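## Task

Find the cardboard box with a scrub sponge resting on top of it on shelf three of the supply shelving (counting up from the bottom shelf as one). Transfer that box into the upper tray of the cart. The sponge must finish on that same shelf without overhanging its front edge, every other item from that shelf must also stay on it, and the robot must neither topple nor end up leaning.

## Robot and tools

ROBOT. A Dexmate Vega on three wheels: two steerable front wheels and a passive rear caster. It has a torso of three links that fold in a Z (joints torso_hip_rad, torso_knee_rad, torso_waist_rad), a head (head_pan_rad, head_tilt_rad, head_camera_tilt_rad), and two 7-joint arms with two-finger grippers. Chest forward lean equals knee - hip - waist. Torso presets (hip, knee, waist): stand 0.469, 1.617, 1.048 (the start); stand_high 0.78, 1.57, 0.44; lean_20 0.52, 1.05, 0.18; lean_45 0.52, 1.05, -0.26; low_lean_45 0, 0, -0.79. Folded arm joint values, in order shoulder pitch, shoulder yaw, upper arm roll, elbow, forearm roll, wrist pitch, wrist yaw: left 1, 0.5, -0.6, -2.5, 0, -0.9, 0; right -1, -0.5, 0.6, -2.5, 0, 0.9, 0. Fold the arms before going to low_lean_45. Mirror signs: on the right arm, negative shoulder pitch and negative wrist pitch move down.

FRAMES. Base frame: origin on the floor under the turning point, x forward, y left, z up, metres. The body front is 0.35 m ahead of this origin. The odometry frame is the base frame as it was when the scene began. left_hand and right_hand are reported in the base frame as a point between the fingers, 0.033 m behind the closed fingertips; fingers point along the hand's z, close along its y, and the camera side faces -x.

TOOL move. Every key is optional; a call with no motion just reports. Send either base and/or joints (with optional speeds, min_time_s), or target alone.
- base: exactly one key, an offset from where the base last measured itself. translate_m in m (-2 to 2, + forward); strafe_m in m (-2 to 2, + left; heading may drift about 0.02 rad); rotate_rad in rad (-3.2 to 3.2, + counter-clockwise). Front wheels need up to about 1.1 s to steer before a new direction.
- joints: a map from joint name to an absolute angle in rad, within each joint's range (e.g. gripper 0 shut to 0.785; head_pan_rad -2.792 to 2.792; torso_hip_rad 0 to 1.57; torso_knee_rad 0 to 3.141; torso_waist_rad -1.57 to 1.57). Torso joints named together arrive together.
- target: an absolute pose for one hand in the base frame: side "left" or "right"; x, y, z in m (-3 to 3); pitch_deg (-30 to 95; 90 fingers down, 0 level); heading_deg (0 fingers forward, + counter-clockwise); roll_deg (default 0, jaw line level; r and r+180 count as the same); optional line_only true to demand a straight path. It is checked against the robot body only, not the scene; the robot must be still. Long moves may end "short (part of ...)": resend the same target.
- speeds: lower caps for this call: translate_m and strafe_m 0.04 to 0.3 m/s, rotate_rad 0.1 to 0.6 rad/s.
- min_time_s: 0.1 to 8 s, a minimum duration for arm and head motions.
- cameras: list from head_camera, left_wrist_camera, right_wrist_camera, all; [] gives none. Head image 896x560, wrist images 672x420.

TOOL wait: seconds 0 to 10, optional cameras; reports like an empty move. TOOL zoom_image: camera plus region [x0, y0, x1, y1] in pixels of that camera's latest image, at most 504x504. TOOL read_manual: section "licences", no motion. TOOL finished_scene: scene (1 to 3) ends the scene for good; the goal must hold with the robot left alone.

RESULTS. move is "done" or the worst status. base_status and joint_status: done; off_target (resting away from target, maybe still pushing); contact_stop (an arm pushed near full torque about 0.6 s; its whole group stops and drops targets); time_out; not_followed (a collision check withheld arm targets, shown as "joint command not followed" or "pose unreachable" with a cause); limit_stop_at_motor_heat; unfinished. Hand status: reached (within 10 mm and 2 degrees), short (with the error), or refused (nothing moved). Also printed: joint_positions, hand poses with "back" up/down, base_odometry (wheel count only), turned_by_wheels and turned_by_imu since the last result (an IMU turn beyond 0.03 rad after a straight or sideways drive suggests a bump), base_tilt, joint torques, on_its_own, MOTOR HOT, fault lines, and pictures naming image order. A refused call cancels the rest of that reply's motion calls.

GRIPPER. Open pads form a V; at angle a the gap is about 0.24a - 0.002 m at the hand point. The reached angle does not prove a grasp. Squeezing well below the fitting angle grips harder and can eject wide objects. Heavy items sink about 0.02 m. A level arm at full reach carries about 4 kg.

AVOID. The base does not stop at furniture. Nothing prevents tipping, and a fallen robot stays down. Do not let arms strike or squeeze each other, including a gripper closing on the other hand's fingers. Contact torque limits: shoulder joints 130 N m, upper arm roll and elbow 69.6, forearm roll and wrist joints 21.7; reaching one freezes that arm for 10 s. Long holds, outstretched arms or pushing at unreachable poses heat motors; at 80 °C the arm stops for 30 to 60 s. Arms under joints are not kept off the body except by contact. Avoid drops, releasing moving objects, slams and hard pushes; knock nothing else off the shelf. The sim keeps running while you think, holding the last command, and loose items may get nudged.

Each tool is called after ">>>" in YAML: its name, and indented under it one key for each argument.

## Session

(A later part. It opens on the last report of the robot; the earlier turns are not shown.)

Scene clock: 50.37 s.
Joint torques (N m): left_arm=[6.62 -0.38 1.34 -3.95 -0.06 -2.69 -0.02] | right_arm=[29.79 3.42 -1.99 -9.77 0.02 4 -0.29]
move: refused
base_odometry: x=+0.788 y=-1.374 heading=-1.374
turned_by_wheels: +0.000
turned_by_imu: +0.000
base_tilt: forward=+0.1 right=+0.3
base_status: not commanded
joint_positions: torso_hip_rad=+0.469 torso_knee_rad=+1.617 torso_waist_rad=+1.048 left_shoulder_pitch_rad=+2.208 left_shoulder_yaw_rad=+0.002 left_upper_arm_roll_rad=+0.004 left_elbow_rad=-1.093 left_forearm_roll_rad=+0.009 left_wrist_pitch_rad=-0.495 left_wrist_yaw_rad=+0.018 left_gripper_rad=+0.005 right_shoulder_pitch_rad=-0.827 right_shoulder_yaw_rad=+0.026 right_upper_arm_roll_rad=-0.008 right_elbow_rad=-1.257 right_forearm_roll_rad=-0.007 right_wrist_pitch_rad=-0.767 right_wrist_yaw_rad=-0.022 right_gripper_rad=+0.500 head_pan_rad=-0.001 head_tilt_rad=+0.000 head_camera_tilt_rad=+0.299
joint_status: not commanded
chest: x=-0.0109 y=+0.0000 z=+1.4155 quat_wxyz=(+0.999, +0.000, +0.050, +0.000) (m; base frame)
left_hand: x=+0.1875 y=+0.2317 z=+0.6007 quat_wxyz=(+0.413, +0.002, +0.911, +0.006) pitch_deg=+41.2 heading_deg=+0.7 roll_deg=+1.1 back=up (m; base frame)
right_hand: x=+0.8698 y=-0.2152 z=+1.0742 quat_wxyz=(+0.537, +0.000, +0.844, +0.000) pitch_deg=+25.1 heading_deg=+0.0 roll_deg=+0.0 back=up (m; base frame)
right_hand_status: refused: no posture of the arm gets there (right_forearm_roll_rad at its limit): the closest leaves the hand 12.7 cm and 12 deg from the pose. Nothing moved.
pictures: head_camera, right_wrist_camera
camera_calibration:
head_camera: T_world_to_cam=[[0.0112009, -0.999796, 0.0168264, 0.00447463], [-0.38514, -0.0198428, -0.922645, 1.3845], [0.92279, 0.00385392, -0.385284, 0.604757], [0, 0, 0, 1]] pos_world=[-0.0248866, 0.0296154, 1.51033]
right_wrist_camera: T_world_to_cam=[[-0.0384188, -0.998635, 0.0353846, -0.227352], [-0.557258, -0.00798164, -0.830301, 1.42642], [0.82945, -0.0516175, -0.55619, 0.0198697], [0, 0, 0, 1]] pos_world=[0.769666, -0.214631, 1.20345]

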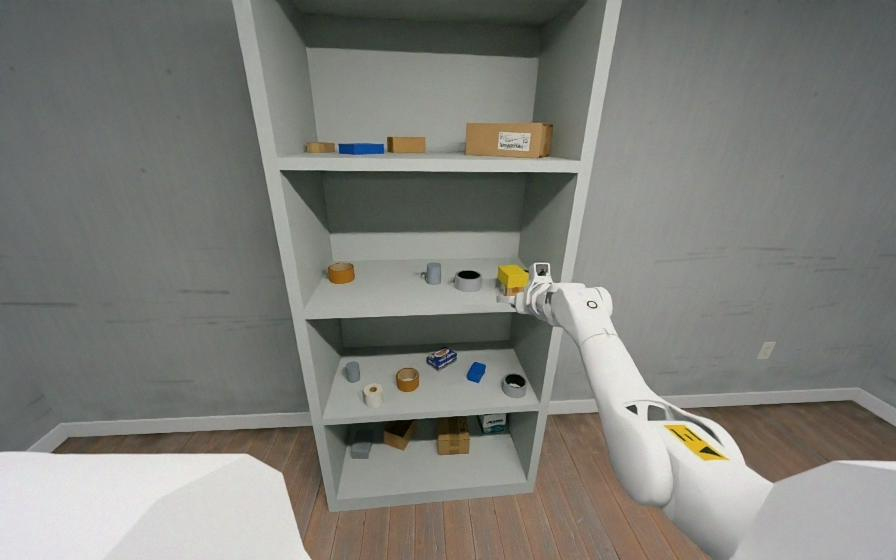

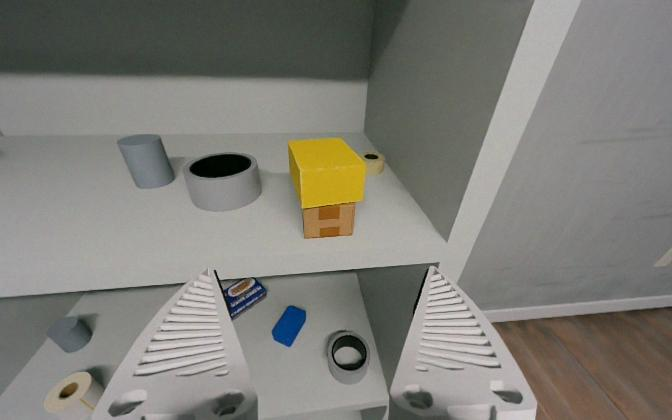

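>>> move:
  target: {"side":"right","x":0.865,"y":-0.222,"z":1.067,"pitch_deg":20,"heading_deg":8}
  cameras: []

>>> move:
  base: {"translate_m": 0.2}
  cameras: ["head_camera","right_wrist_camera"]

Scene clock: 53.37 s.
Joint torques (N m): left_arm=[7.33 0.44 1.06 -3.7 -0.05 -2.56 0.27] | right_arm=[17.17 -3.92 -0.52 -8.52 0.25 3.74 0.33]
move: done
base_odometry: x=+0.788 y=-1.374 heading=-1.374
turned_by_wheels: +0.000
turned_by_imu: +0.001
base_tilt: forward=+0.2 right=+0.3
base_status: not commanded
joint_positions: torso_hip_rad=+0.469 torso_knee_rad=+1.617 torso_waist_rad=+1.048 left_shoulder_pitch_rad=+2.208 left_shoulder_yaw_rad=+0.002 left_upper_arm_roll_rad=+0.004 left_elbow_rad=-1.093 left_forearm_roll_rad=+0.009 left_wrist_pitch_rad=-0.495 left_wrist_yaw_rad=+0.018 left_gripper_rad=+0.005 right_shoulder_pitch_rad=-0.906 right_shoulder_yaw_rad=-0.095 right_upper_arm_roll_rad=-0.016 right_elbow_rad=-1.251 right_forearm_roll_rad=+0.030 right_wrist_pitch_rad=-0.592 right_wrist_yaw_rad=+0.176 right_gripper_rad=+0.500 head_pan_rad=-0.001 head_tilt_rad=+0.000 head_camera_tilt_rad=+0.299
joint_status: not commanded
chest: x=-0.0109 y=+0.0000 z=+1.4155 quat_wxyz=(+0.999, +0.000, +0.050, +0.000) (m; base frame)
left_hand: x=+0.1875 y=+0.2317 z=+0.6007 quat_wxyz=(+0.413, +0.002, +0.911, +0.006) pitch_deg=+41.2 heading_deg=+0.7 roll_deg=+1.1 back=up (m; base frame)
right_hand: x=+0.8653 y=-0.2220 z=+1.0670 quat_wxyz=(+0.571, -0.055, +0.818, +0.039) pitch_deg=+20.2 heading_deg=+7.8 roll_deg=+0.0 back=up (m; base frame)
right_hand_status: reached (straight line, planned for 1.0 s): 0 mm and 0.3 deg off.
pictures: none
No camera images: "cameras" was empty.

Scene clock: 55.67 s.
Joint torques (N m): left_arm=[8.09 0.9 1.1 -4.74 0.04 -3.07 0.08] | right_arm=[17.1 -3.4 -1.18 -9.24 0.43 3.25 0.22]
move: done
base_odometry: x=+0.827 y=-1.570 heading=-1.374
turned_by_wheels: +0.000
turned_by_imu: -0.001
base_tilt: forward=+0.1 right=+0.4
base_status: done
joint_positions: torso_hip_rad=+0.469 torso_knee_rad=+1.617 torso_waist_rad=+1.048 left_shoulder_pitch_rad=+2.208 left_shoulder_yaw_rad=+0.002 left_upper_arm_roll_rad=+0.004 left_elbow_rad=-1.093 left_forearm_roll_rad=+0.009 left_wrist_pitch_rad=-0.495 left_wrist_yaw_rad=+0.018 left_gripper_rad=+0.005 right_shoulder_pitch_rad=-0.908 right_shoulder_yaw_rad=-0.098 right_upper_arm_roll_rad=-0.016 right_elbow_rad=-1.250 right_forearm_roll_rad=+0.031 right_wrist_pitch_rad=-0.587 right_wrist_yaw_rad=+0.182 right_gripper_rad=+0.500 head_pan_rad=-0.001 head_tilt_rad=+0.000 head_camera_tilt_rad=+0.299
joint_status: not commanded
chest: x=-0.0109 y=+0.0000 z=+1.4155 quat_wxyz=(+0.999, +0.000, +0.050, +0.000) (m; base frame)
left_hand: x=+0.1875 y=+0.2317 z=+0.6007 quat_wxyz=(+0.413, +0.002, +0.911, +0.006) pitch_deg=+41.2 heading_deg=+0.7 roll_deg=+1.1 back=up (m; base frame)
right_hand: x=+0.8650 y=-0.2222 z=+1.0668 quat_wxyz=(+0.572, -0.057, +0.817, +0.040) pitch_deg=+20.0 heading_deg=+8.0 roll_deg=+0.0 back=up (m; base frame)
pictures: head_camera, right_wrist_camera
camera_calibration:
head_camera: T_world_to_cam=[[0.0112011, -0.999796, 0.0168268, 0.00447287], [-0.38514, -0.0198432, -0.922645, 1.38454], [0.92279, 0.00385392, -0.385284, 0.604664], [0, 0, 0, 1]] pos_world=[-0.0247866, 0.0296154, 1.51033]
right_wrist_camera: T_world_to_cam=[[0.0978487, -0.99469, 0.0318904, -0.347558], [-0.476402, -0.0749501, -0.876027, 1.38147], [0.873766, 0.0705255, -0.481206, -0.0717941], [0, 0, 0, 1]] pos_world=[0.754874, -0.237108, 1.18674]

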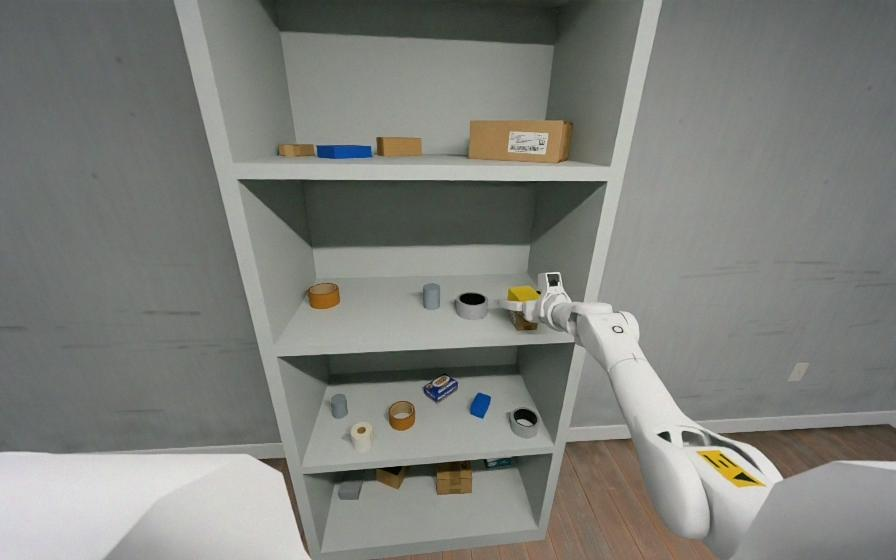

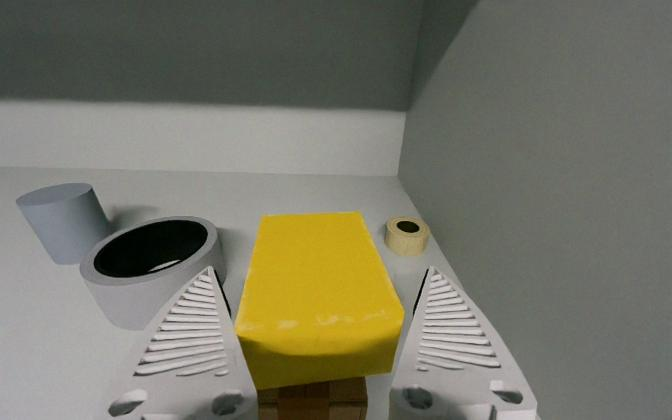

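>>> move:
  joints: {"right_gripper_rad":0.27}
  cameras: ["right_wrist_camera"]

>>> move:
  target: {"side":"right","x":0.865,"y":-0.222,"z":1.115,"pitch_deg":20,"heading_deg":8}
  cameras: ["head_camera","right_wrist_camera"]

>>> zoom_image:
  camera: "head_camera"
  region: [400, 230, 640, 380]

Scene clock: 56.80 s.
Joint torques (N m): left_arm=[7.38 0.16 1.28 -4.39 -0.05 -3.42 0.12] | right_arm=[16.28 -3.68 -0.36 -9.47 0.45 3.24 0.13]
move: done
base_odometry: x=+0.827 y=-1.570 heading=-1.374
turned_by_wheels: +0.000
turned_by_imu: +0.000
base_tilt: forward=+0.2 right=+0.3
base_status: not commanded
joint_positions: torso_hip_rad=+0.469 torso_knee_rad=+1.617 torso_waist_rad=+1.048 left_shoulder_pitch_rad=+2.208 left_shoulder_yaw_rad=+0.002 left_upper_arm_roll_rad=+0.004 left_elbow_rad=-1.093 left_forearm_roll_rad=+0.009 left_wrist_pitch_rad=-0.495 left_wrist_yaw_rad=+0.018 left_gripper_rad=+0.005 right_shoulder_pitch_rad=-0.908 right_shoulder_yaw_rad=-0.098 right_upper_arm_roll_rad=-0.016 right_elbow_rad=-1.250 right_forearm_roll_rad=+0.031 right_wrist_pitch_rad=-0.587 right_wrist_yaw_rad=+0.182 right_gripper_rad=+0.270 head_pan_rad=-0.001 head_tilt_rad=+0.000 head_camera_tilt_rad=+0.299
joint_status: all done
chest: x=-0.0109 y=+0.0000 z=+1.4155 quat_wxyz=(+0.999, +0.000, +0.050, +0.000) (m; base frame)
left_hand: x=+0.1875 y=+0.2317 z=+0.6007 quat_wxyz=(+0.413, +0.002, +0.911, +0.006) pitch_deg=+41.2 heading_deg=+0.7 roll_deg=+1.1 back=up (m; base frame)
right_hand: x=+0.8650 y=-0.2221 z=+1.0668 quat_wxyz=(+0.572, -0.057, +0.817, +0.040) pitch_deg=+20.0 heading_deg=+8.0 roll_deg=+0.0 back=up (m; base frame)
pictures: right_wrist_camera
camera_calibration:
right_wrist_camera: T_world_to_cam=[[0.0979364, -0.994683, 0.031851, -0.347576], [-0.476318, -0.0749512, -0.876073, 1.38146], [0.873802, 0.0706282, -0.481125, -0.0718929], [0, 0, 0, 1]] pos_world=[0.754874, -0.237109, 1.18674]

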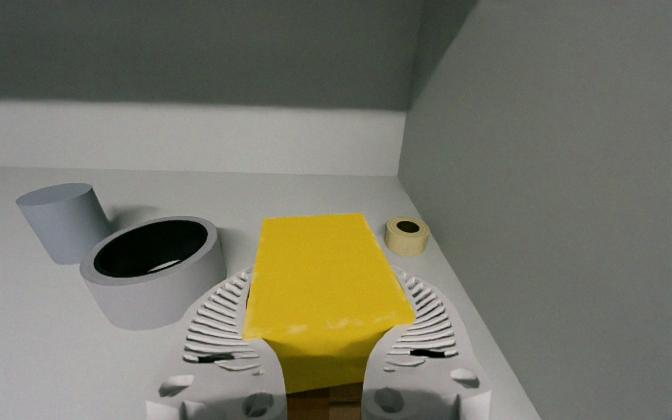

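Scene clock: 58.93 s.
Joint torques (N m): left_arm=[7.26 0.18 1.13 -4.87 0 -3.27 0.09] | right_arm=[29.84 -4.15 5.13 -14.12 0.08 2.96 0.03]
move: done
base_odometry: x=+0.827 y=-1.570 heading=-1.374
turned_by_wheels: +0.000
turned_by_imu: +0.001
base_tilt: forward=+0.2 right=+0.3
base_status: not commanded
joint_positions: torso_hip_rad=+0.469 torso_knee_rad=+1.617 torso_waist_rad=+1.048 left_shoulder_pitch_rad=+2.208 left_shoulder_yaw_rad=+0.002 left_upper_arm_roll_rad=+0.004 left_elbow_rad=-1.093 left_forearm_roll_rad=+0.009 left_wrist_pitch_rad=-0.495 left_wrist_yaw_rad=+0.018 left_gripper_rad=+0.005 right_shoulder_pitch_rad=-0.879 right_shoulder_yaw_rad=-0.104 right_upper_arm_roll_rad=-0.014 right_elbow_rad=-1.367 right_forearm_roll_rad=+0.033 right_wrist_pitch_rad=-0.734 right_wrist_yaw_rad=+0.185 right_gripper_rad=+0.270 head_pan_rad=-0.001 head_tilt_rad=+0.000 head_camera_tilt_rad=+0.299
joint_status: not commanded
chest: x=-0.0109 y=+0.0000 z=+1.4155 quat_wxyz=(+0.999, +0.000, +0.050, +0.000) (m; base frame)
left_hand: x=+0.1875 y=+0.2317 z=+0.6007 quat_wxyz=(+0.413, +0.002, +0.911, +0.006) pitch_deg=+41.2 heading_deg=+0.7 roll_deg=+1.1 back=up (m; base frame)
right_hand: x=+0.8648 y=-0.2219 z=+1.1123 quat_wxyz=(+0.572, -0.057, +0.818, +0.040) pitch_deg=+20.1 heading_deg=+8.0 roll_deg=+0.0 back=up (m; base frame)
right_hand_status: reached (straight line, planned for 0.8 s): 3 mm and 0.1 deg off.
pictures: head_camera, right_wrist_camera
camera_calibration:
head_camera: T_world_to_cam=[[0.0112011, -0.999796, 0.0168268, 0.00447287], [-0.38514, -0.0198432, -0.922645, 1.38454], [0.92279, 0.00385392, -0.385284, 0.604664], [0, 0, 0, 1]] pos_world=[-0.0247866, 0.0296154, 1.51033]
right_wrist_camera: T_world_to_cam=[[0.0983819, -0.994631, 0.032105, -0.349358], [-0.477159, -0.0754592, -0.875571, 1.42128], [0.873293, 0.0708212, -0.482021, -0.0483545], [0, 0, 0, 1]] pos_world=[0.754775, -0.236809, 1.23234]

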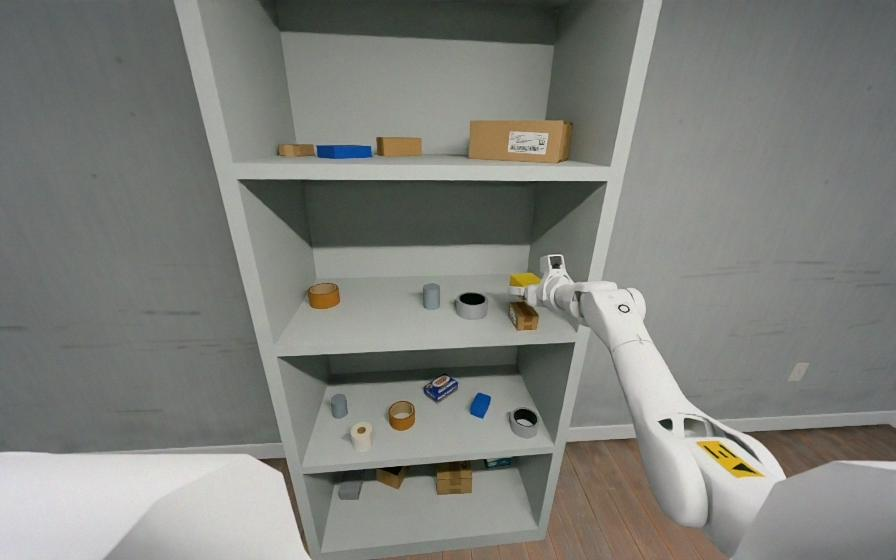

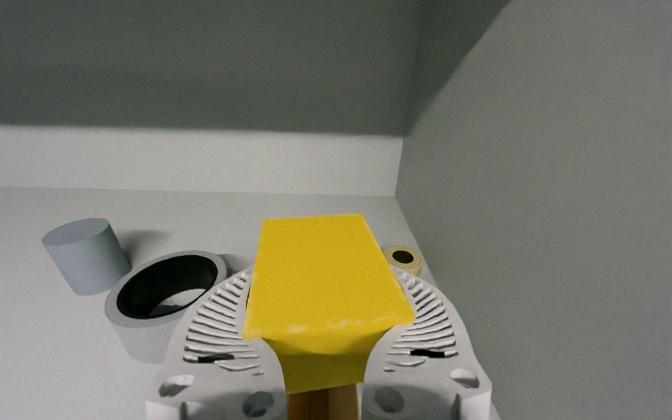

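Scaled by 2.100 from the camera's 896x560 image, which has a finer 960x600 frame.

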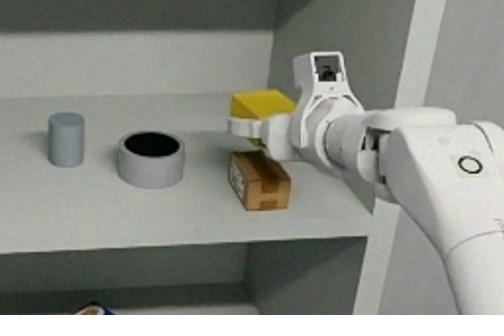

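>>> move:
  base: {"strafe_m": 0.44}
  cameras: ["head_camera"]

>>> move:
  target: {"side":"right","x":0.865,"y":-0.222,"z":1.015,"pitch_deg":20,"heading_deg":8}
  cameras: ["head_camera","right_wrist_camera"]

>>> zoom_image:
  camera: "head_camera"
  region: [400, 230, 640, 380]

Scene clock: 63.87 s.
Joint torques (N m): left_arm=[7.01 -0.09 1.09 -4.48 -0.05 -3.27 0.15] | right_arm=[28.84 -1.99 4.54 -14.47 -0.02 3.19 -0.03]
move: done
base_odometry: x=+1.261 y=-1.486 heading=-1.382
turned_by_wheels: -0.008
turned_by_imu: -0.007
base_tilt: forward=+0.1 right=+0.3
base_status: done
joint_positions: torso_hip_rad=+0.469 torso_knee_rad=+1.617 torso_waist_rad=+1.048 left_shoulder_pitch_rad=+2.208 left_shoulder_yaw_rad=+0.002 left_upper_arm_roll_rad=+0.004 left_elbow_rad=-1.093 left_forearm_roll_rad=+0.009 left_wrist_pitch_rad=-0.495 left_wrist_yaw_rad=+0.018 left_gripper_rad=+0.005 right_shoulder_pitch_rad=-0.878 right_shoulder_yaw_rad=-0.104 right_upper_arm_roll_rad=-0.014 right_elbow_rad=-1.372 right_forearm_roll_rad=+0.033 right_wrist_pitch_rad=-0.739 right_wrist_yaw_rad=+0.185 right_gripper_rad=+0.270 head_pan_rad=-0.001 head_tilt_rad=+0.000 head_camera_tilt_rad=+0.299
joint_status: not commanded
chest: x=-0.0109 y=+0.0000 z=+1.4155 quat_wxyz=(+0.999, +0.000, +0.050, +0.000) (m; base frame)
left_hand: x=+0.1875 y=+0.2317 z=+0.6007 quat_wxyz=(+0.413, +0.002, +0.911, +0.006) pitch_deg=+41.2 heading_deg=+0.7 roll_deg=+1.1 back=up (m; base frame)
right_hand: x=+0.8647 y=-0.2219 z=+1.1140 quat_wxyz=(+0.572, -0.057, +0.818, +0.040) pitch_deg=+20.1 heading_deg=+8.0 roll_deg=+0.0 back=up (m; base frame)
pictures: head_camera
camera_calibration:
head_camera: T_world_to_cam=[[0.0112011, -0.999796, 0.0168268, 0.00447287], [-0.38514, -0.0198432, -0.922645, 1.38454], [0.92279, 0.00385392, -0.385284, 0.604664], [0, 0, 0, 1]] pos_world=[-0.0247866, 0.0296154, 1.51033]

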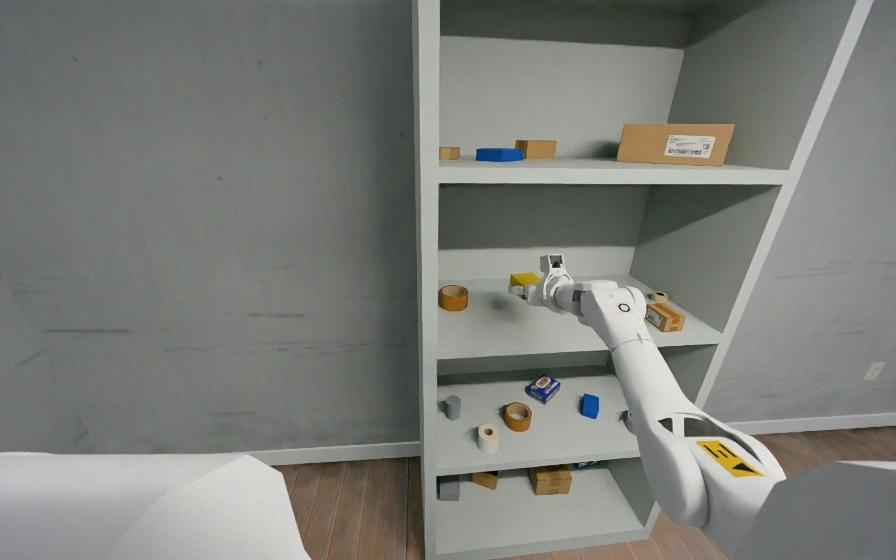

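Scene clock: 66.80 s.
Joint torques (N m): left_arm=[7.01 0.28 1.12 -3.77 0 -2.89 0.12] | right_arm=[13.33 0.1 -1.5 -7.09 -0.13 3.41 -0.21]
move: done
base_odometry: x=+1.261 y=-1.486 heading=-1.382
turned_by_wheels: +0.000
turned_by_imu: +0.001
base_tilt: forward=+0.1 right=+0.3
base_status: not commanded
joint_positions: torso_hip_rad=+0.469 torso_knee_rad=+1.617 torso_waist_rad=+1.048 left_shoulder_pitch_rad=+2.208 left_shoulder_yaw_rad=+0.002 left_upper_arm_roll_rad=+0.004 left_elbow_rad=-1.093 left_forearm_roll_rad=+0.009 left_wrist_pitch_rad=-0.495 left_wrist_yaw_rad=+0.018 left_gripper_rad=+0.005 right_shoulder_pitch_rad=-0.909 right_shoulder_yaw_rad=-0.091 right_upper_arm_roll_rad=-0.020 right_elbow_rad=-1.067 right_forearm_roll_rad=+0.027 right_wrist_pitch_rad=-0.402 right_wrist_yaw_rad=+0.180 right_gripper_rad=+0.270 head_pan_rad=-0.001 head_tilt_rad=+0.000 head_camera_tilt_rad=+0.299
joint_status: not commanded
chest: x=-0.0109 y=+0.0000 z=+1.4155 quat_wxyz=(+0.999, +0.000, +0.050, +0.000) (m; base frame)
left_hand: x=+0.1875 y=+0.2317 z=+0.6007 quat_wxyz=(+0.413, +0.002, +0.911, +0.006) pitch_deg=+41.2 heading_deg=+0.7 roll_deg=+1.1 back=up (m; base frame)
right_hand: x=+0.8652 y=-0.2222 z=+1.0167 quat_wxyz=(+0.572, -0.057, +0.817, +0.040) pitch_deg=+20.0 heading_deg=+8.0 roll_deg=+0.0 back=up (m; base frame)
right_hand_status: reached (straight line, planned for 1.4 s): 2 mm and 0.0 deg off.
pictures: head_camera, right_wrist_camera
camera_calibration:
head_camera: T_world_to_cam=[[0.0112009, -0.999796, 0.0168264, 0.00447463], [-0.38514, -0.0198428, -0.922645, 1.3845], [0.92279, 0.00385392, -0.385284, 0.604757], [0, 0, 0, 1]] pos_world=[-0.0248866, 0.0296154, 1.51033]
right_wrist_camera: T_world_to_cam=[[0.0980041, -0.994676, 0.0318707, -0.346059], [-0.475722, -0.0749531, -0.876396, 1.33744], [0.874119, 0.0707289, -0.480535, -0.0970198], [0, 0, 0, 1]] pos_world=[0.754973, -0.237109, 1.13654]

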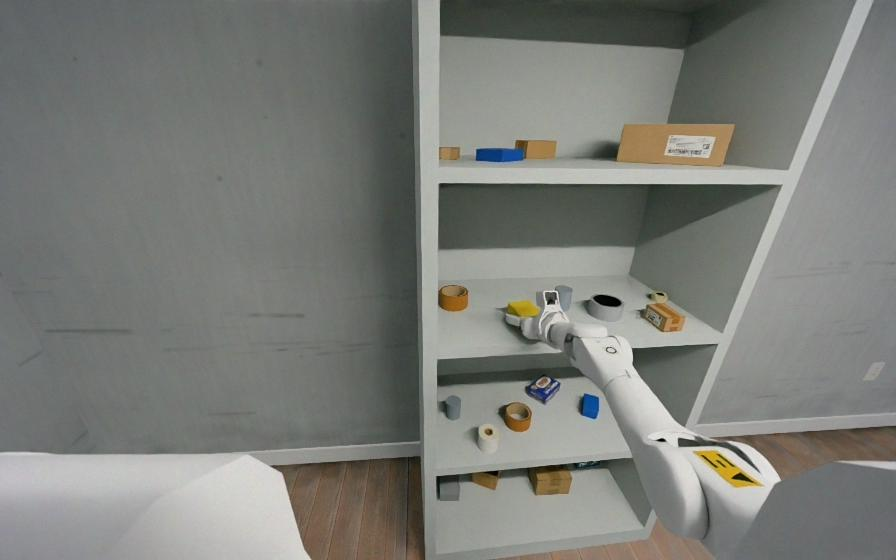

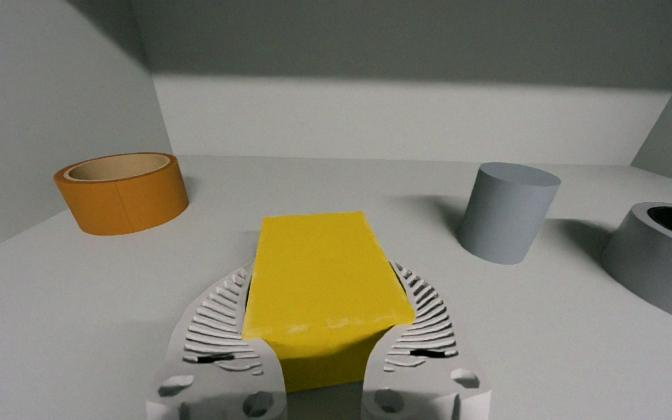

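Scaled by 2.100 from the camera's 896x560 image, which has a finer 960x600 frame.

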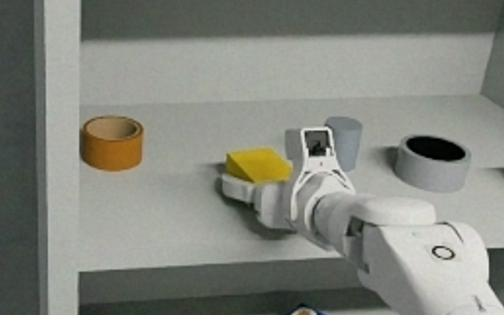

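>>> move:
  target: {"side":"right","x":0.865,"y":-0.222,"z":1.008,"pitch_deg":20,"heading_deg":8}
  cameras: ["right_wrist_camera"]

>>> move:
  joints: {"right_gripper_rad":0.52}
  cameras: ["head_camera","right_wrist_camera"]

Scene clock: 68.30 s.
Joint torques (N m): left_arm=[7.2 1.06 1.24 -4.74 -0.13 -2.52 -0.07] | right_arm=[14.71 1.36 -1.98 2.53 -0.9 -2.14 -0.02]
move: done
base_odometry: x=+1.261 y=-1.486 heading=-1.382
turned_by_wheels: +0.000
turned_by_imu: +0.000
base_tilt: forward=+0.1 right=+0.2
base_status: not commanded
joint_positions: torso_hip_rad=+0.469 torso_knee_rad=+1.617 torso_waist_rad=+1.048 left_shoulder_pitch_rad=+2.208 left_shoulder_yaw_rad=+0.002 left_upper_arm_roll_rad=+0.004 left_elbow_rad=-1.093 left_forearm_roll_rad=+0.009 left_wrist_pitch_rad=-0.495 left_wrist_yaw_rad=+0.018 left_gripper_rad=+0.005 right_shoulder_pitch_rad=-0.905 right_shoulder_yaw_rad=-0.090 right_upper_arm_roll_rad=-0.021 right_elbow_rad=-1.035 right_forearm_roll_rad=+0.026 right_wrist_pitch_rad=-0.372 right_wrist_yaw_rad=+0.180 right_gripper_rad=+0.270 head_pan_rad=-0.001 head_tilt_rad=+0.000 head_camera_tilt_rad=+0.299
joint_status: not commanded
chest: x=-0.0115 y=+0.0000 z=+1.4155 quat_wxyz=(+0.999, +0.000, +0.050, +0.000) (m; base frame)
left_hand: x=+0.1875 y=+0.2317 z=+0.6008 quat_wxyz=(+0.413, +0.002, +0.911, +0.006) pitch_deg=+41.2 heading_deg=+0.7 roll_deg=+1.0 back=up (m; base frame)
right_hand: x=+0.8651 y=-0.2222 z=+1.0111 quat_wxyz=(+0.573, -0.057, +0.816, +0.040) pitch_deg=+19.8 heading_deg=+8.0 roll_deg=+0.0 back=up (m; base frame)
right_hand_status: reached (straight line, planned for 0.4 s): 3 mm and 0.2 deg off.
pictures: right_wrist_camera
camera_calibration:
right_wrist_camera: T_world_to_cam=[[0.0979096, -0.994683, 0.0319147, -0.345911], [-0.473335, -0.0747532, -0.877705, 1.3318], [0.875424, 0.0708294, -0.478138, -0.103169], [0, 0, 0, 1]] pos_world=[0.754571, -0.237209, 1.13064]

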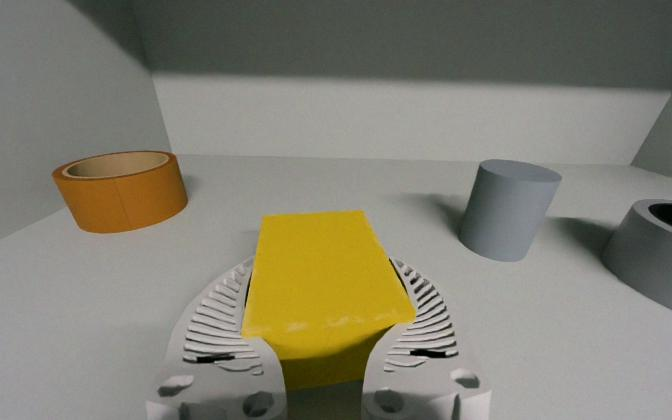

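Scene clock: 69.07 s.
Joint torques (N m): left_arm=[7.68 0.22 1.2 -3.64 -0.03 -2.26 0.19] | right_arm=[20.87 -0.67 -1.09 -5 -0.15 1.31 -0.24]
move: done
base_odometry: x=+1.261 y=-1.486 heading=-1.382
turned_by_wheels: +0.000
turned_by_imu: +0.000
base_tilt: forward=+0.1 right=+0.3
base_status: not commanded
joint_positions: torso_hip_rad=+0.469 torso_knee_rad=+1.617 torso_waist_rad=+1.048 left_shoulder_pitch_rad=+2.208 left_shoulder_yaw_rad=+0.002 left_upper_arm_roll_rad=+0.004 left_elbow_rad=-1.093 left_forearm_roll_rad=+0.009 left_wrist_pitch_rad=-0.495 left_wrist_yaw_rad=+0.018 left_gripper_rad=+0.005 right_shoulder_pitch_rad=-0.905 right_shoulder_yaw_rad=-0.090 right_upper_arm_roll_rad=-0.021 right_elbow_rad=-1.030 right_forearm_roll_rad=+0.026 right_wrist_pitch_rad=-0.368 right_wrist_yaw_rad=+0.180 right_gripper_rad=+0.520 head_pan_rad=-0.001 head_tilt_rad=+0.000 head_camera_tilt_rad=+0.299
joint_status: all done
chest: x=-0.0114 y=+0.0000 z=+1.4155 quat_wxyz=(+0.999, +0.000, +0.050, +0.000) (m; base frame)
left_hand: x=+0.1875 y=+0.2317 z=+0.6008 quat_wxyz=(+0.413, +0.002, +0.911, +0.006) pitch_deg=+41.2 heading_deg=+0.7 roll_deg=+1.1 back=up (m; base frame)
right_hand: x=+0.8648 y=-0.2222 z=+1.0089 quat_wxyz=(+0.573, -0.057, +0.817, +0.040) pitch_deg=+19.9 heading_deg=+8.0 roll_deg=+0.0 back=up (m; base frame)
pictures: head_camera, right_wrist_camera
camera_calibration:
head_camera: T_world_to_cam=[[0.011192, -0.999796, 0.0168331, 0.00446983], [-0.384644, -0.0198434, -0.922852, 1.38464], [0.922997, 0.00385377, -0.384787, 0.604472], [0, 0, 0, 1]] pos_world=[-0.0253846, 0.0296154, 1.51033]
right_wrist_camera: T_world_to_cam=[[0.097842, -0.994691, 0.0319, -0.345676], [-0.475108, -0.0748509, -0.876738, 1.33032], [0.874471, 0.0706258, -0.479909, -0.101327], [0, 0, 0, 1]] pos_world=[0.754473, -0.237109, 1.12874]

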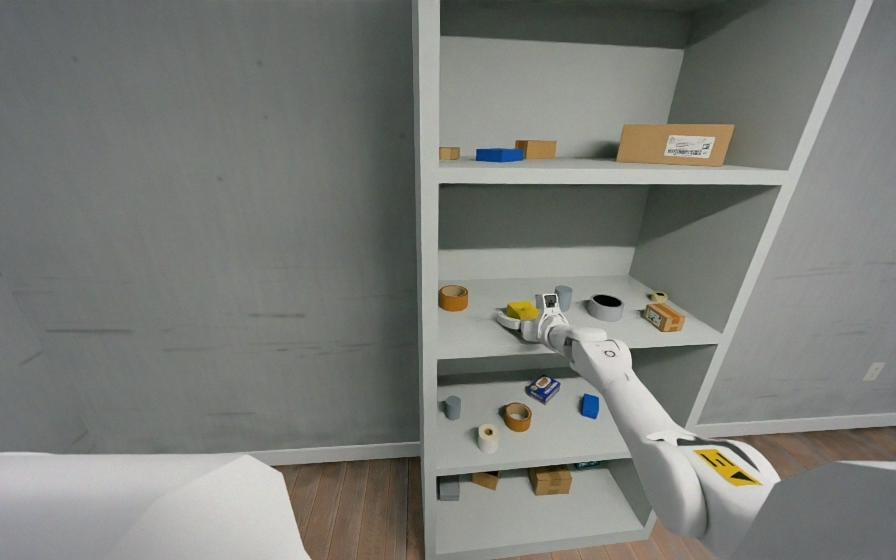

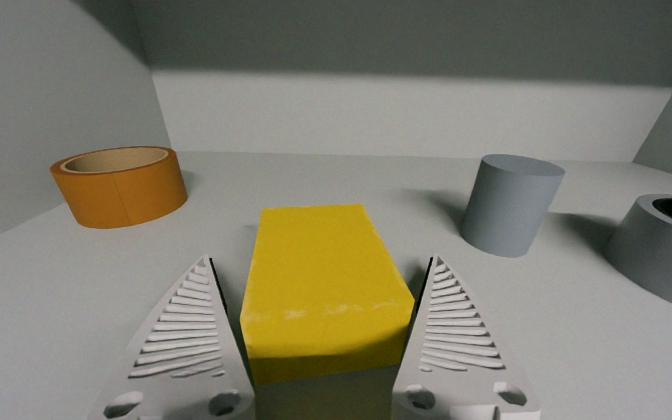

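>>> move:
  base: {"translate_m": -0.22}
  cameras: []

>>> move:
  base: {"strafe_m": -0.44}
  cameras: ["head_camera","right_wrist_camera"]

>>> zoom_image:
  camera: "head_camera"
  region: [300, 180, 640, 380]

Scene clock: 72.73 s.
Joint torques (N m): left_arm=[7.94 0.39 1.29 -4.94 -0.06 -3.2 0.11] | right_arm=[21.33 0.95 -1.45 -8.3 -0.07 3.22 0.05]
move: done
base_odometry: x=+1.220 y=-1.270 heading=-1.383
turned_by_wheels: -0.001
turned_by_imu: +0.000
base_tilt: forward=+0.1 right=+0.3
base_status: done
joint_positions: torso_hip_rad=+0.469 torso_knee_rad=+1.617 torso_waist_rad=+1.048 left_shoulder_pitch_rad=+2.208 left_shoulder_yaw_rad=+0.002 left_upper_arm_roll_rad=+0.004 left_elbow_rad=-1.093 left_forearm_roll_rad=+0.009 left_wrist_pitch_rad=-0.495 left_wrist_yaw_rad=+0.018 left_gripper_rad=+0.005 right_shoulder_pitch_rad=-0.905 right_shoulder_yaw_rad=-0.090 right_upper_arm_roll_rad=-0.021 right_elbow_rad=-1.028 right_forearm_roll_rad=+0.026 right_wrist_pitch_rad=-0.368 right_wrist_yaw_rad=+0.180 right_gripper_rad=+0.520 head_pan_rad=-0.001 head_tilt_rad=+0.000 head_camera_tilt_rad=+0.299
joint_status: not commanded
chest: x=-0.0111 y=+0.0000 z=+1.4155 quat_wxyz=(+0.999, +0.000, +0.050, +0.000) (m; base frame)
left_hand: x=+0.1875 y=+0.2317 z=+0.6007 quat_wxyz=(+0.413, +0.002, +0.911, +0.006) pitch_deg=+41.2 heading_deg=+0.7 roll_deg=+1.1 back=up (m; base frame)
right_hand: x=+0.8648 y=-0.2222 z=+1.0078 quat_wxyz=(+0.572, -0.057, +0.817, +0.040) pitch_deg=+20.0 heading_deg=+8.0 roll_deg=+0.0 back=up (m; base frame)
pictures: none
No camera images: "cameras" was empty.

Scene clock: 76.83 s.
Joint torques (N m): left_arm=[7.73 -0.29 1.35 -4.16 -0.12 -2.57 0.16] | right_arm=[24.26 -0.55 -0.35 -7.82 -0.09 3.29 -0.36]
move: done
base_odometry: x=+0.787 y=-1.350 heading=-1.382
turned_by_wheels: +0.001
turned_by_imu: -0.006
base_tilt: forward=+0.2 right=+0.3
base_status: done
joint_positions: torso_hip_rad=+0.469 torso_knee_rad=+1.617 torso_waist_rad=+1.048 left_shoulder_pitch_rad=+2.208 left_shoulder_yaw_rad=+0.002 left_upper_arm_roll_rad=+0.004 left_elbow_rad=-1.093 left_forearm_roll_rad=+0.009 left_wrist_pitch_rad=-0.495 left_wrist_yaw_rad=+0.018 left_gripper_rad=+0.005 right_shoulder_pitch_rad=-0.905 right_shoulder_yaw_rad=-0.090 right_upper_arm_roll_rad=-0.021 right_elbow_rad=-1.028 right_forearm_roll_rad=+0.026 right_wrist_pitch_rad=-0.368 right_wrist_yaw_rad=+0.180 right_gripper_rad=+0.520 head_pan_rad=-0.001 head_tilt_rad=+0.000 head_camera_tilt_rad=+0.299
joint_status: not commanded
chest: x=-0.0111 y=+0.0000 z=+1.4155 quat_wxyz=(+0.999, +0.000, +0.050, +0.000) (m; base frame)
left_hand: x=+0.1875 y=+0.2317 z=+0.6007 quat_wxyz=(+0.413, +0.002, +0.911, +0.006) pitch_deg=+41.2 heading_deg=+0.7 roll_deg=+1.1 back=up (m; base frame)
right_hand: x=+0.8648 y=-0.2221 z=+1.0078 quat_wxyz=(+0.572, -0.057, +0.817, +0.040) pitch_deg=+20.0 heading_deg=+8.0 roll_deg=+0.0 back=up (m; base frame)
pictures: head_camera, right_wrist_camera
camera_calibration:
head_camera: T_world_to_cam=[[0.0111989, -0.999796, 0.016827, 0.00447488], [-0.385019, -0.019842, -0.922695, 1.38454], [0.922841, 0.0038545, -0.385163, 0.604667], [0, 0, 0, 1]] pos_world=[-0.0249861, 0.0296154, 1.51033]
right_wrist_camera: T_world_to_cam=[[0.0979364, -0.994683, 0.031851, -0.345678], [-0.476318, -0.0749512, -0.876073, 1.32968], [0.873802, 0.0706282, -0.481125, -0.100105], [0, 0, 0, 1]] pos_world=[0.754674, -0.237109, 1.12774]

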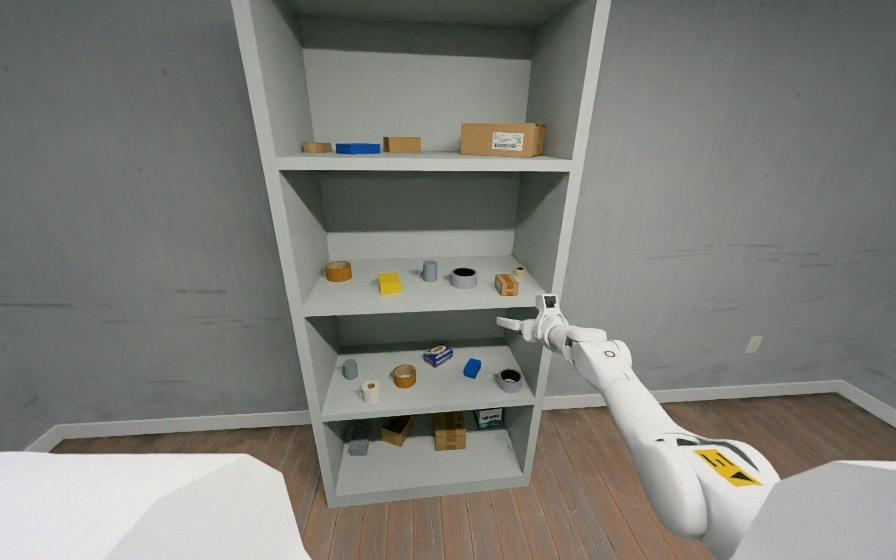

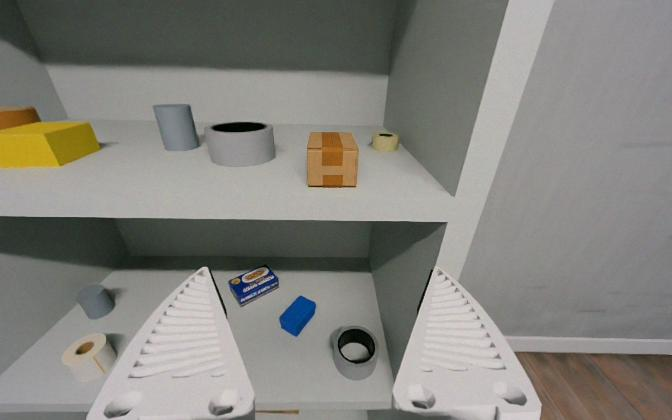

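Scaled by 1.482 from the camera's 896x560 image, which has a finer 960x600 frame.

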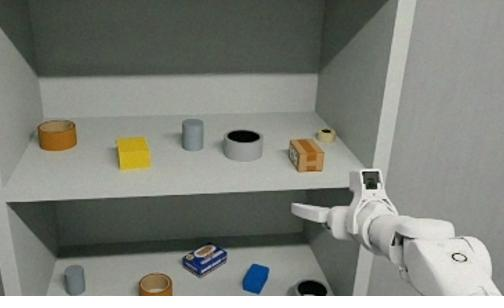

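>>> move:
  target: {"side":"right","x":0.87,"y":-0.201,"z":1.02,"pitch_deg":20,"heading_deg":8}
  cameras: []

>>> move:
  base: {"translate_m": 0.26}
  cameras: ["right_wrist_camera"]

>>> move:
  joints: {"right_gripper_rad": 0.2}
  cameras: ["right_wrist_camera"]

>>> move:
  target: {"side":"right","x":0.87,"y":-0.201,"z":1.08,"pitch_deg":20,"heading_deg":8}
  cameras: ["right_wrist_camera","head_camera"]

Scene clock: 78.80 s.
Joint torques (N m): left_arm=[7.58 0.24 1.03 -3.53 -0.06 -2.43 0.2] | right_arm=[29.9 -0.58 -1.56 -14.01 0 2.74 -0.24]
move: done
base_odometry: x=+0.787 y=-1.350 heading=-1.382
turned_by_wheels: +0.000
turned_by_imu: +0.001
base_tilt: forward=+0.1 right=+0.4
base_status: not commanded
joint_positions: torso_hip_rad=+0.469 torso_knee_rad=+1.617 torso_waist_rad=+1.048 left_shoulder_pitch_rad=+2.208 left_shoulder_yaw_rad=+0.002 left_upper_arm_roll_rad=+0.004 left_elbow_rad=-1.093 left_forearm_roll_rad=+0.009 left_wrist_pitch_rad=-0.495 left_wrist_yaw_rad=+0.018 left_gripper_rad=+0.005 right_shoulder_pitch_rad=-0.893 right_shoulder_yaw_rad=-0.063 right_upper_arm_roll_rad=-0.034 right_elbow_rad=-1.045 right_forearm_roll_rad=+0.019 right_wrist_pitch_rad=-0.398 right_wrist_yaw_rad=+0.153 right_gripper_rad=+0.520 head_pan_rad=-0.001 head_tilt_rad=+0.000 head_camera_tilt_rad=+0.299
joint_status: not commanded
chest: x=-0.0111 y=+0.0000 z=+1.4155 quat_wxyz=(+0.999, +0.000, +0.050, +0.000) (m; base frame)
left_hand: x=+0.1875 y=+0.2317 z=+0.6007 quat_wxyz=(+0.413, +0.002, +0.911, +0.006) pitch_deg=+41.2 heading_deg=+0.7 roll_deg=+1.0 back=up (m; base frame)
right_hand: x=+0.8689 y=-0.2045 z=+1.0171 quat_wxyz=(+0.572, -0.057, +0.818, +0.040) pitch_deg=+20.1 heading_deg=+8.0 roll_deg=+0.0 back=up (m; base frame)
right_hand_status: reached (straight line, planned for 0.4 s): 5 mm and 0.1 deg off.
pictures: none
No camera images: "cameras" was empty.

Scene clock: 81.80 s.
Joint torques (N m): left_arm=[6.98 -0.27 1.14 -4.31 -0.06 -2.8 0.14] | right_arm=[26.09 2.55 -0.72 -11.71 0.17 2.64 0.11]
move: done
base_odometry: x=+0.837 y=-1.606 heading=-1.381
turned_by_wheels: +0.001
turned_by_imu: +0.004
base_tilt: forward=+0.2 right=+0.3
base_status: done
joint_positions: torso_hip_rad=+0.469 torso_knee_rad=+1.617 torso_waist_rad=+1.048 left_shoulder_pitch_rad=+2.208 left_shoulder_yaw_rad=+0.002 left_upper_arm_roll_rad=+0.004 left_elbow_rad=-1.093 left_forearm_roll_rad=+0.009 left_wrist_pitch_rad=-0.495 left_wrist_yaw_rad=+0.018 left_gripper_rad=+0.005 right_shoulder_pitch_rad=-0.890 right_shoulder_yaw_rad=-0.058 right_upper_arm_roll_rad=-0.037 right_elbow_rad=-1.049 right_forearm_roll_rad=+0.018 right_wrist_pitch_rad=-0.404 right_wrist_yaw_rad=+0.148 right_gripper_rad=+0.520 head_pan_rad=+0.000 head_tilt_rad=+0.000 head_camera_tilt_rad=+0.299
joint_status: not commanded
chest: x=-0.0110 y=+0.0000 z=+1.4155 quat_wxyz=(+0.999, +0.000, +0.050, +0.000) (m; base frame)
left_hand: x=+0.1875 y=+0.2317 z=+0.6007 quat_wxyz=(+0.413, +0.002, +0.911, +0.006) pitch_deg=+41.2 heading_deg=+0.7 roll_deg=+1.1 back=up (m; base frame)
right_hand: x=+0.8698 y=-0.2012 z=+1.0192 quat_wxyz=(+0.572, -0.057, +0.817, +0.040) pitch_deg=+20.1 heading_deg=+8.0 roll_deg=+0.0 back=up (m; base frame)
pictures: right_wrist_camera
camera_calibration:
right_wrist_camera: T_world_to_cam=[[0.0979149, -0.994683, 0.0319193, -0.325716], [-0.476904, -0.0750482, -0.875746, 1.34381], [0.873485, 0.0705261, -0.481716, -0.0996192], [0, 0, 0, 1]] pos_world=[0.759774, -0.216108, 1.13924]

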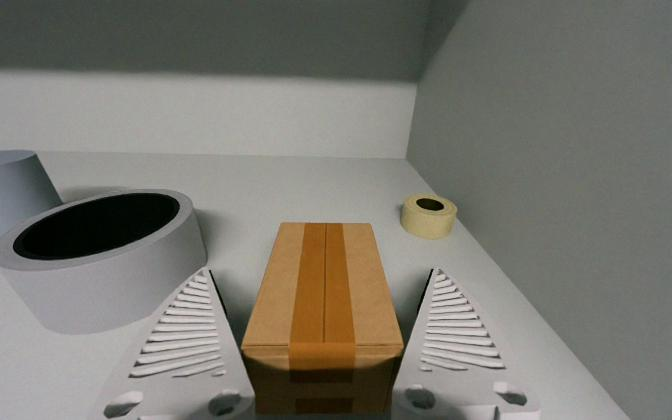

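Scene clock: 82.67 s.
Joint torques (N m): left_arm=[7.58 -0.3 1.01 -3.1 -0.03 -3.17 0.23] | right_arm=[24.94 1.94 -1.15 -11.66 0.21 2.83 -0.35]
move: done
base_odometry: x=+0.837 y=-1.606 heading=-1.381
turned_by_wheels: +0.000
turned_by_imu: +0.000
base_tilt: forward=+0.2 right=+0.3
base_status: not commanded
joint_positions: torso_hip_rad=+0.469 torso_knee_rad=+1.617 torso_waist_rad=+1.048 left_shoulder_pitch_rad=+2.208 left_shoulder_yaw_rad=+0.002 left_upper_arm_roll_rad=+0.004 left_elbow_rad=-1.093 left_forearm_roll_rad=+0.009 left_wrist_pitch_rad=-0.495 left_wrist_yaw_rad=+0.018 left_gripper_rad=+0.005 right_shoulder_pitch_rad=-0.890 right_shoulder_yaw_rad=-0.058 right_upper_arm_roll_rad=-0.037 right_elbow_rad=-1.049 right_forearm_roll_rad=+0.018 right_wrist_pitch_rad=-0.404 right_wrist_yaw_rad=+0.148 right_gripper_rad=+0.200 head_pan_rad=+0.000 head_tilt_rad=+0.000 head_camera_tilt_rad=+0.299
joint_status: all done
chest: x=-0.0110 y=+0.0000 z=+1.4155 quat_wxyz=(+0.999, +0.000, +0.050, +0.000) (m; base frame)
left_hand: x=+0.1875 y=+0.2317 z=+0.6007 quat_wxyz=(+0.413, +0.002, +0.911, +0.006) pitch_deg=+41.2 heading_deg=+0.7 roll_deg=+1.1 back=up (m; base frame)
right_hand: x=+0.8698 y=-0.2012 z=+1.0193 quat_wxyz=(+0.572, -0.057, +0.817, +0.040) pitch_deg=+20.1 heading_deg=+8.0 roll_deg=+0.0 back=up (m; base frame)
pictures: right_wrist_camera
camera_calibration:
right_wrist_camera: T_world_to_cam=[[0.0979166, -0.994682, 0.0319295, -0.325729], [-0.476826, -0.0750517, -0.875788, 1.34379], [0.873527, 0.0705294, -0.481639, -0.0997389], [0, 0, 0, 1]] pos_world=[0.759774, -0.216108, 1.13924]

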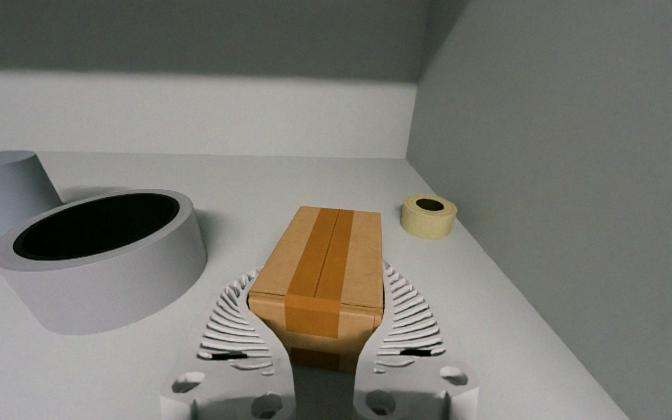

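Scene clock: 85.10 s.
Joint torques (N m): left_arm=[7.08 -0.61 1.11 -3.96 -0.03 -2.9 0.07] | right_arm=[29.62 -3.14 3.91 -14.47 0.38 3.68 0.3]
move: done
base_odometry: x=+0.837 y=-1.606 heading=-1.381
turned_by_wheels: +0.000
turned_by_imu: +0.001
base_tilt: forward=+0.2 right=+0.3
base_status: not commanded
joint_positions: torso_hip_rad=+0.469 torso_knee_rad=+1.617 torso_waist_rad=+1.048 left_shoulder_pitch_rad=+2.208 left_shoulder_yaw_rad=+0.002 left_upper_arm_roll_rad=+0.004 left_elbow_rad=-1.093 left_forearm_roll_rad=+0.009 left_wrist_pitch_rad=-0.495 left_wrist_yaw_rad=+0.018 left_gripper_rad=+0.005 right_shoulder_pitch_rad=-0.886 right_shoulder_yaw_rad=-0.064 right_upper_arm_roll_rad=-0.033 right_elbow_rad=-1.255 right_forearm_roll_rad=+0.020 right_wrist_pitch_rad=-0.615 right_wrist_yaw_rad=+0.151 right_gripper_rad=+0.200 head_pan_rad=+0.000 head_tilt_rad=+0.000 head_camera_tilt_rad=+0.299
joint_status: not commanded
chest: x=-0.0110 y=+0.0000 z=+1.4155 quat_wxyz=(+0.999, +0.000, +0.050, +0.000) (m; base frame)
left_hand: x=+0.1875 y=+0.2317 z=+0.6007 quat_wxyz=(+0.413, +0.002, +0.911, +0.006) pitch_deg=+41.2 heading_deg=+0.7 roll_deg=+1.1 back=up (m; base frame)
right_hand: x=+0.8698 y=-0.2009 z=+1.0774 quat_wxyz=(+0.572, -0.057, +0.818, +0.040) pitch_deg=+20.1 heading_deg=+8.0 roll_deg=+0.0 back=up (m; base frame)
right_hand_status: reached (straight line, planned for 1.0 s): 3 mm and 0.1 deg off.
pictures: head_camera, right_wrist_camera
camera_calibration:
head_camera: T_world_to_cam=[[0.0112929, -0.999795, 0.0167873, 0.00453637], [-0.385139, -0.0198421, -0.922645, 1.3845], [0.92279, 0.00395391, -0.385284, 0.604754], [0, 0, 0, 1]] pos_world=[-0.0248869, 0.0296157, 1.51033]
right_wrist_camera: T_world_to_cam=[[0.0983857, -0.994631, 0.0320845, -0.32782], [-0.477278, -0.0754526, -0.875507, 1.39471], [0.873227, 0.0708241, -0.482139, -0.0708385], [0, 0, 0, 1]] pos_world=[0.759775, -0.215809, 1.19744]

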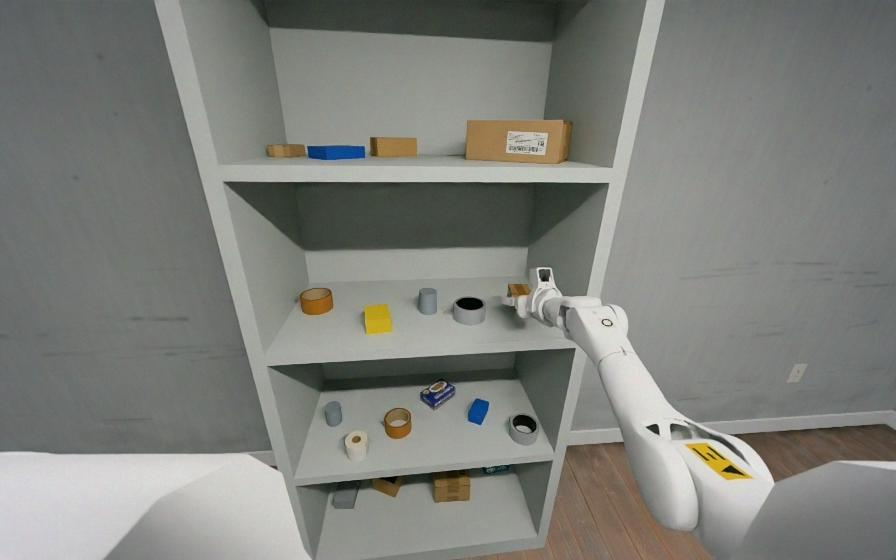

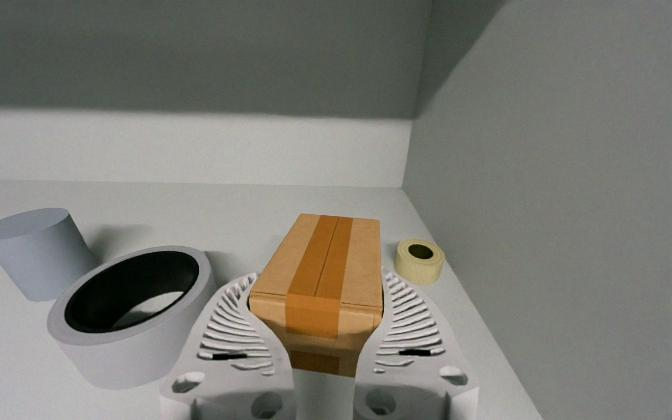

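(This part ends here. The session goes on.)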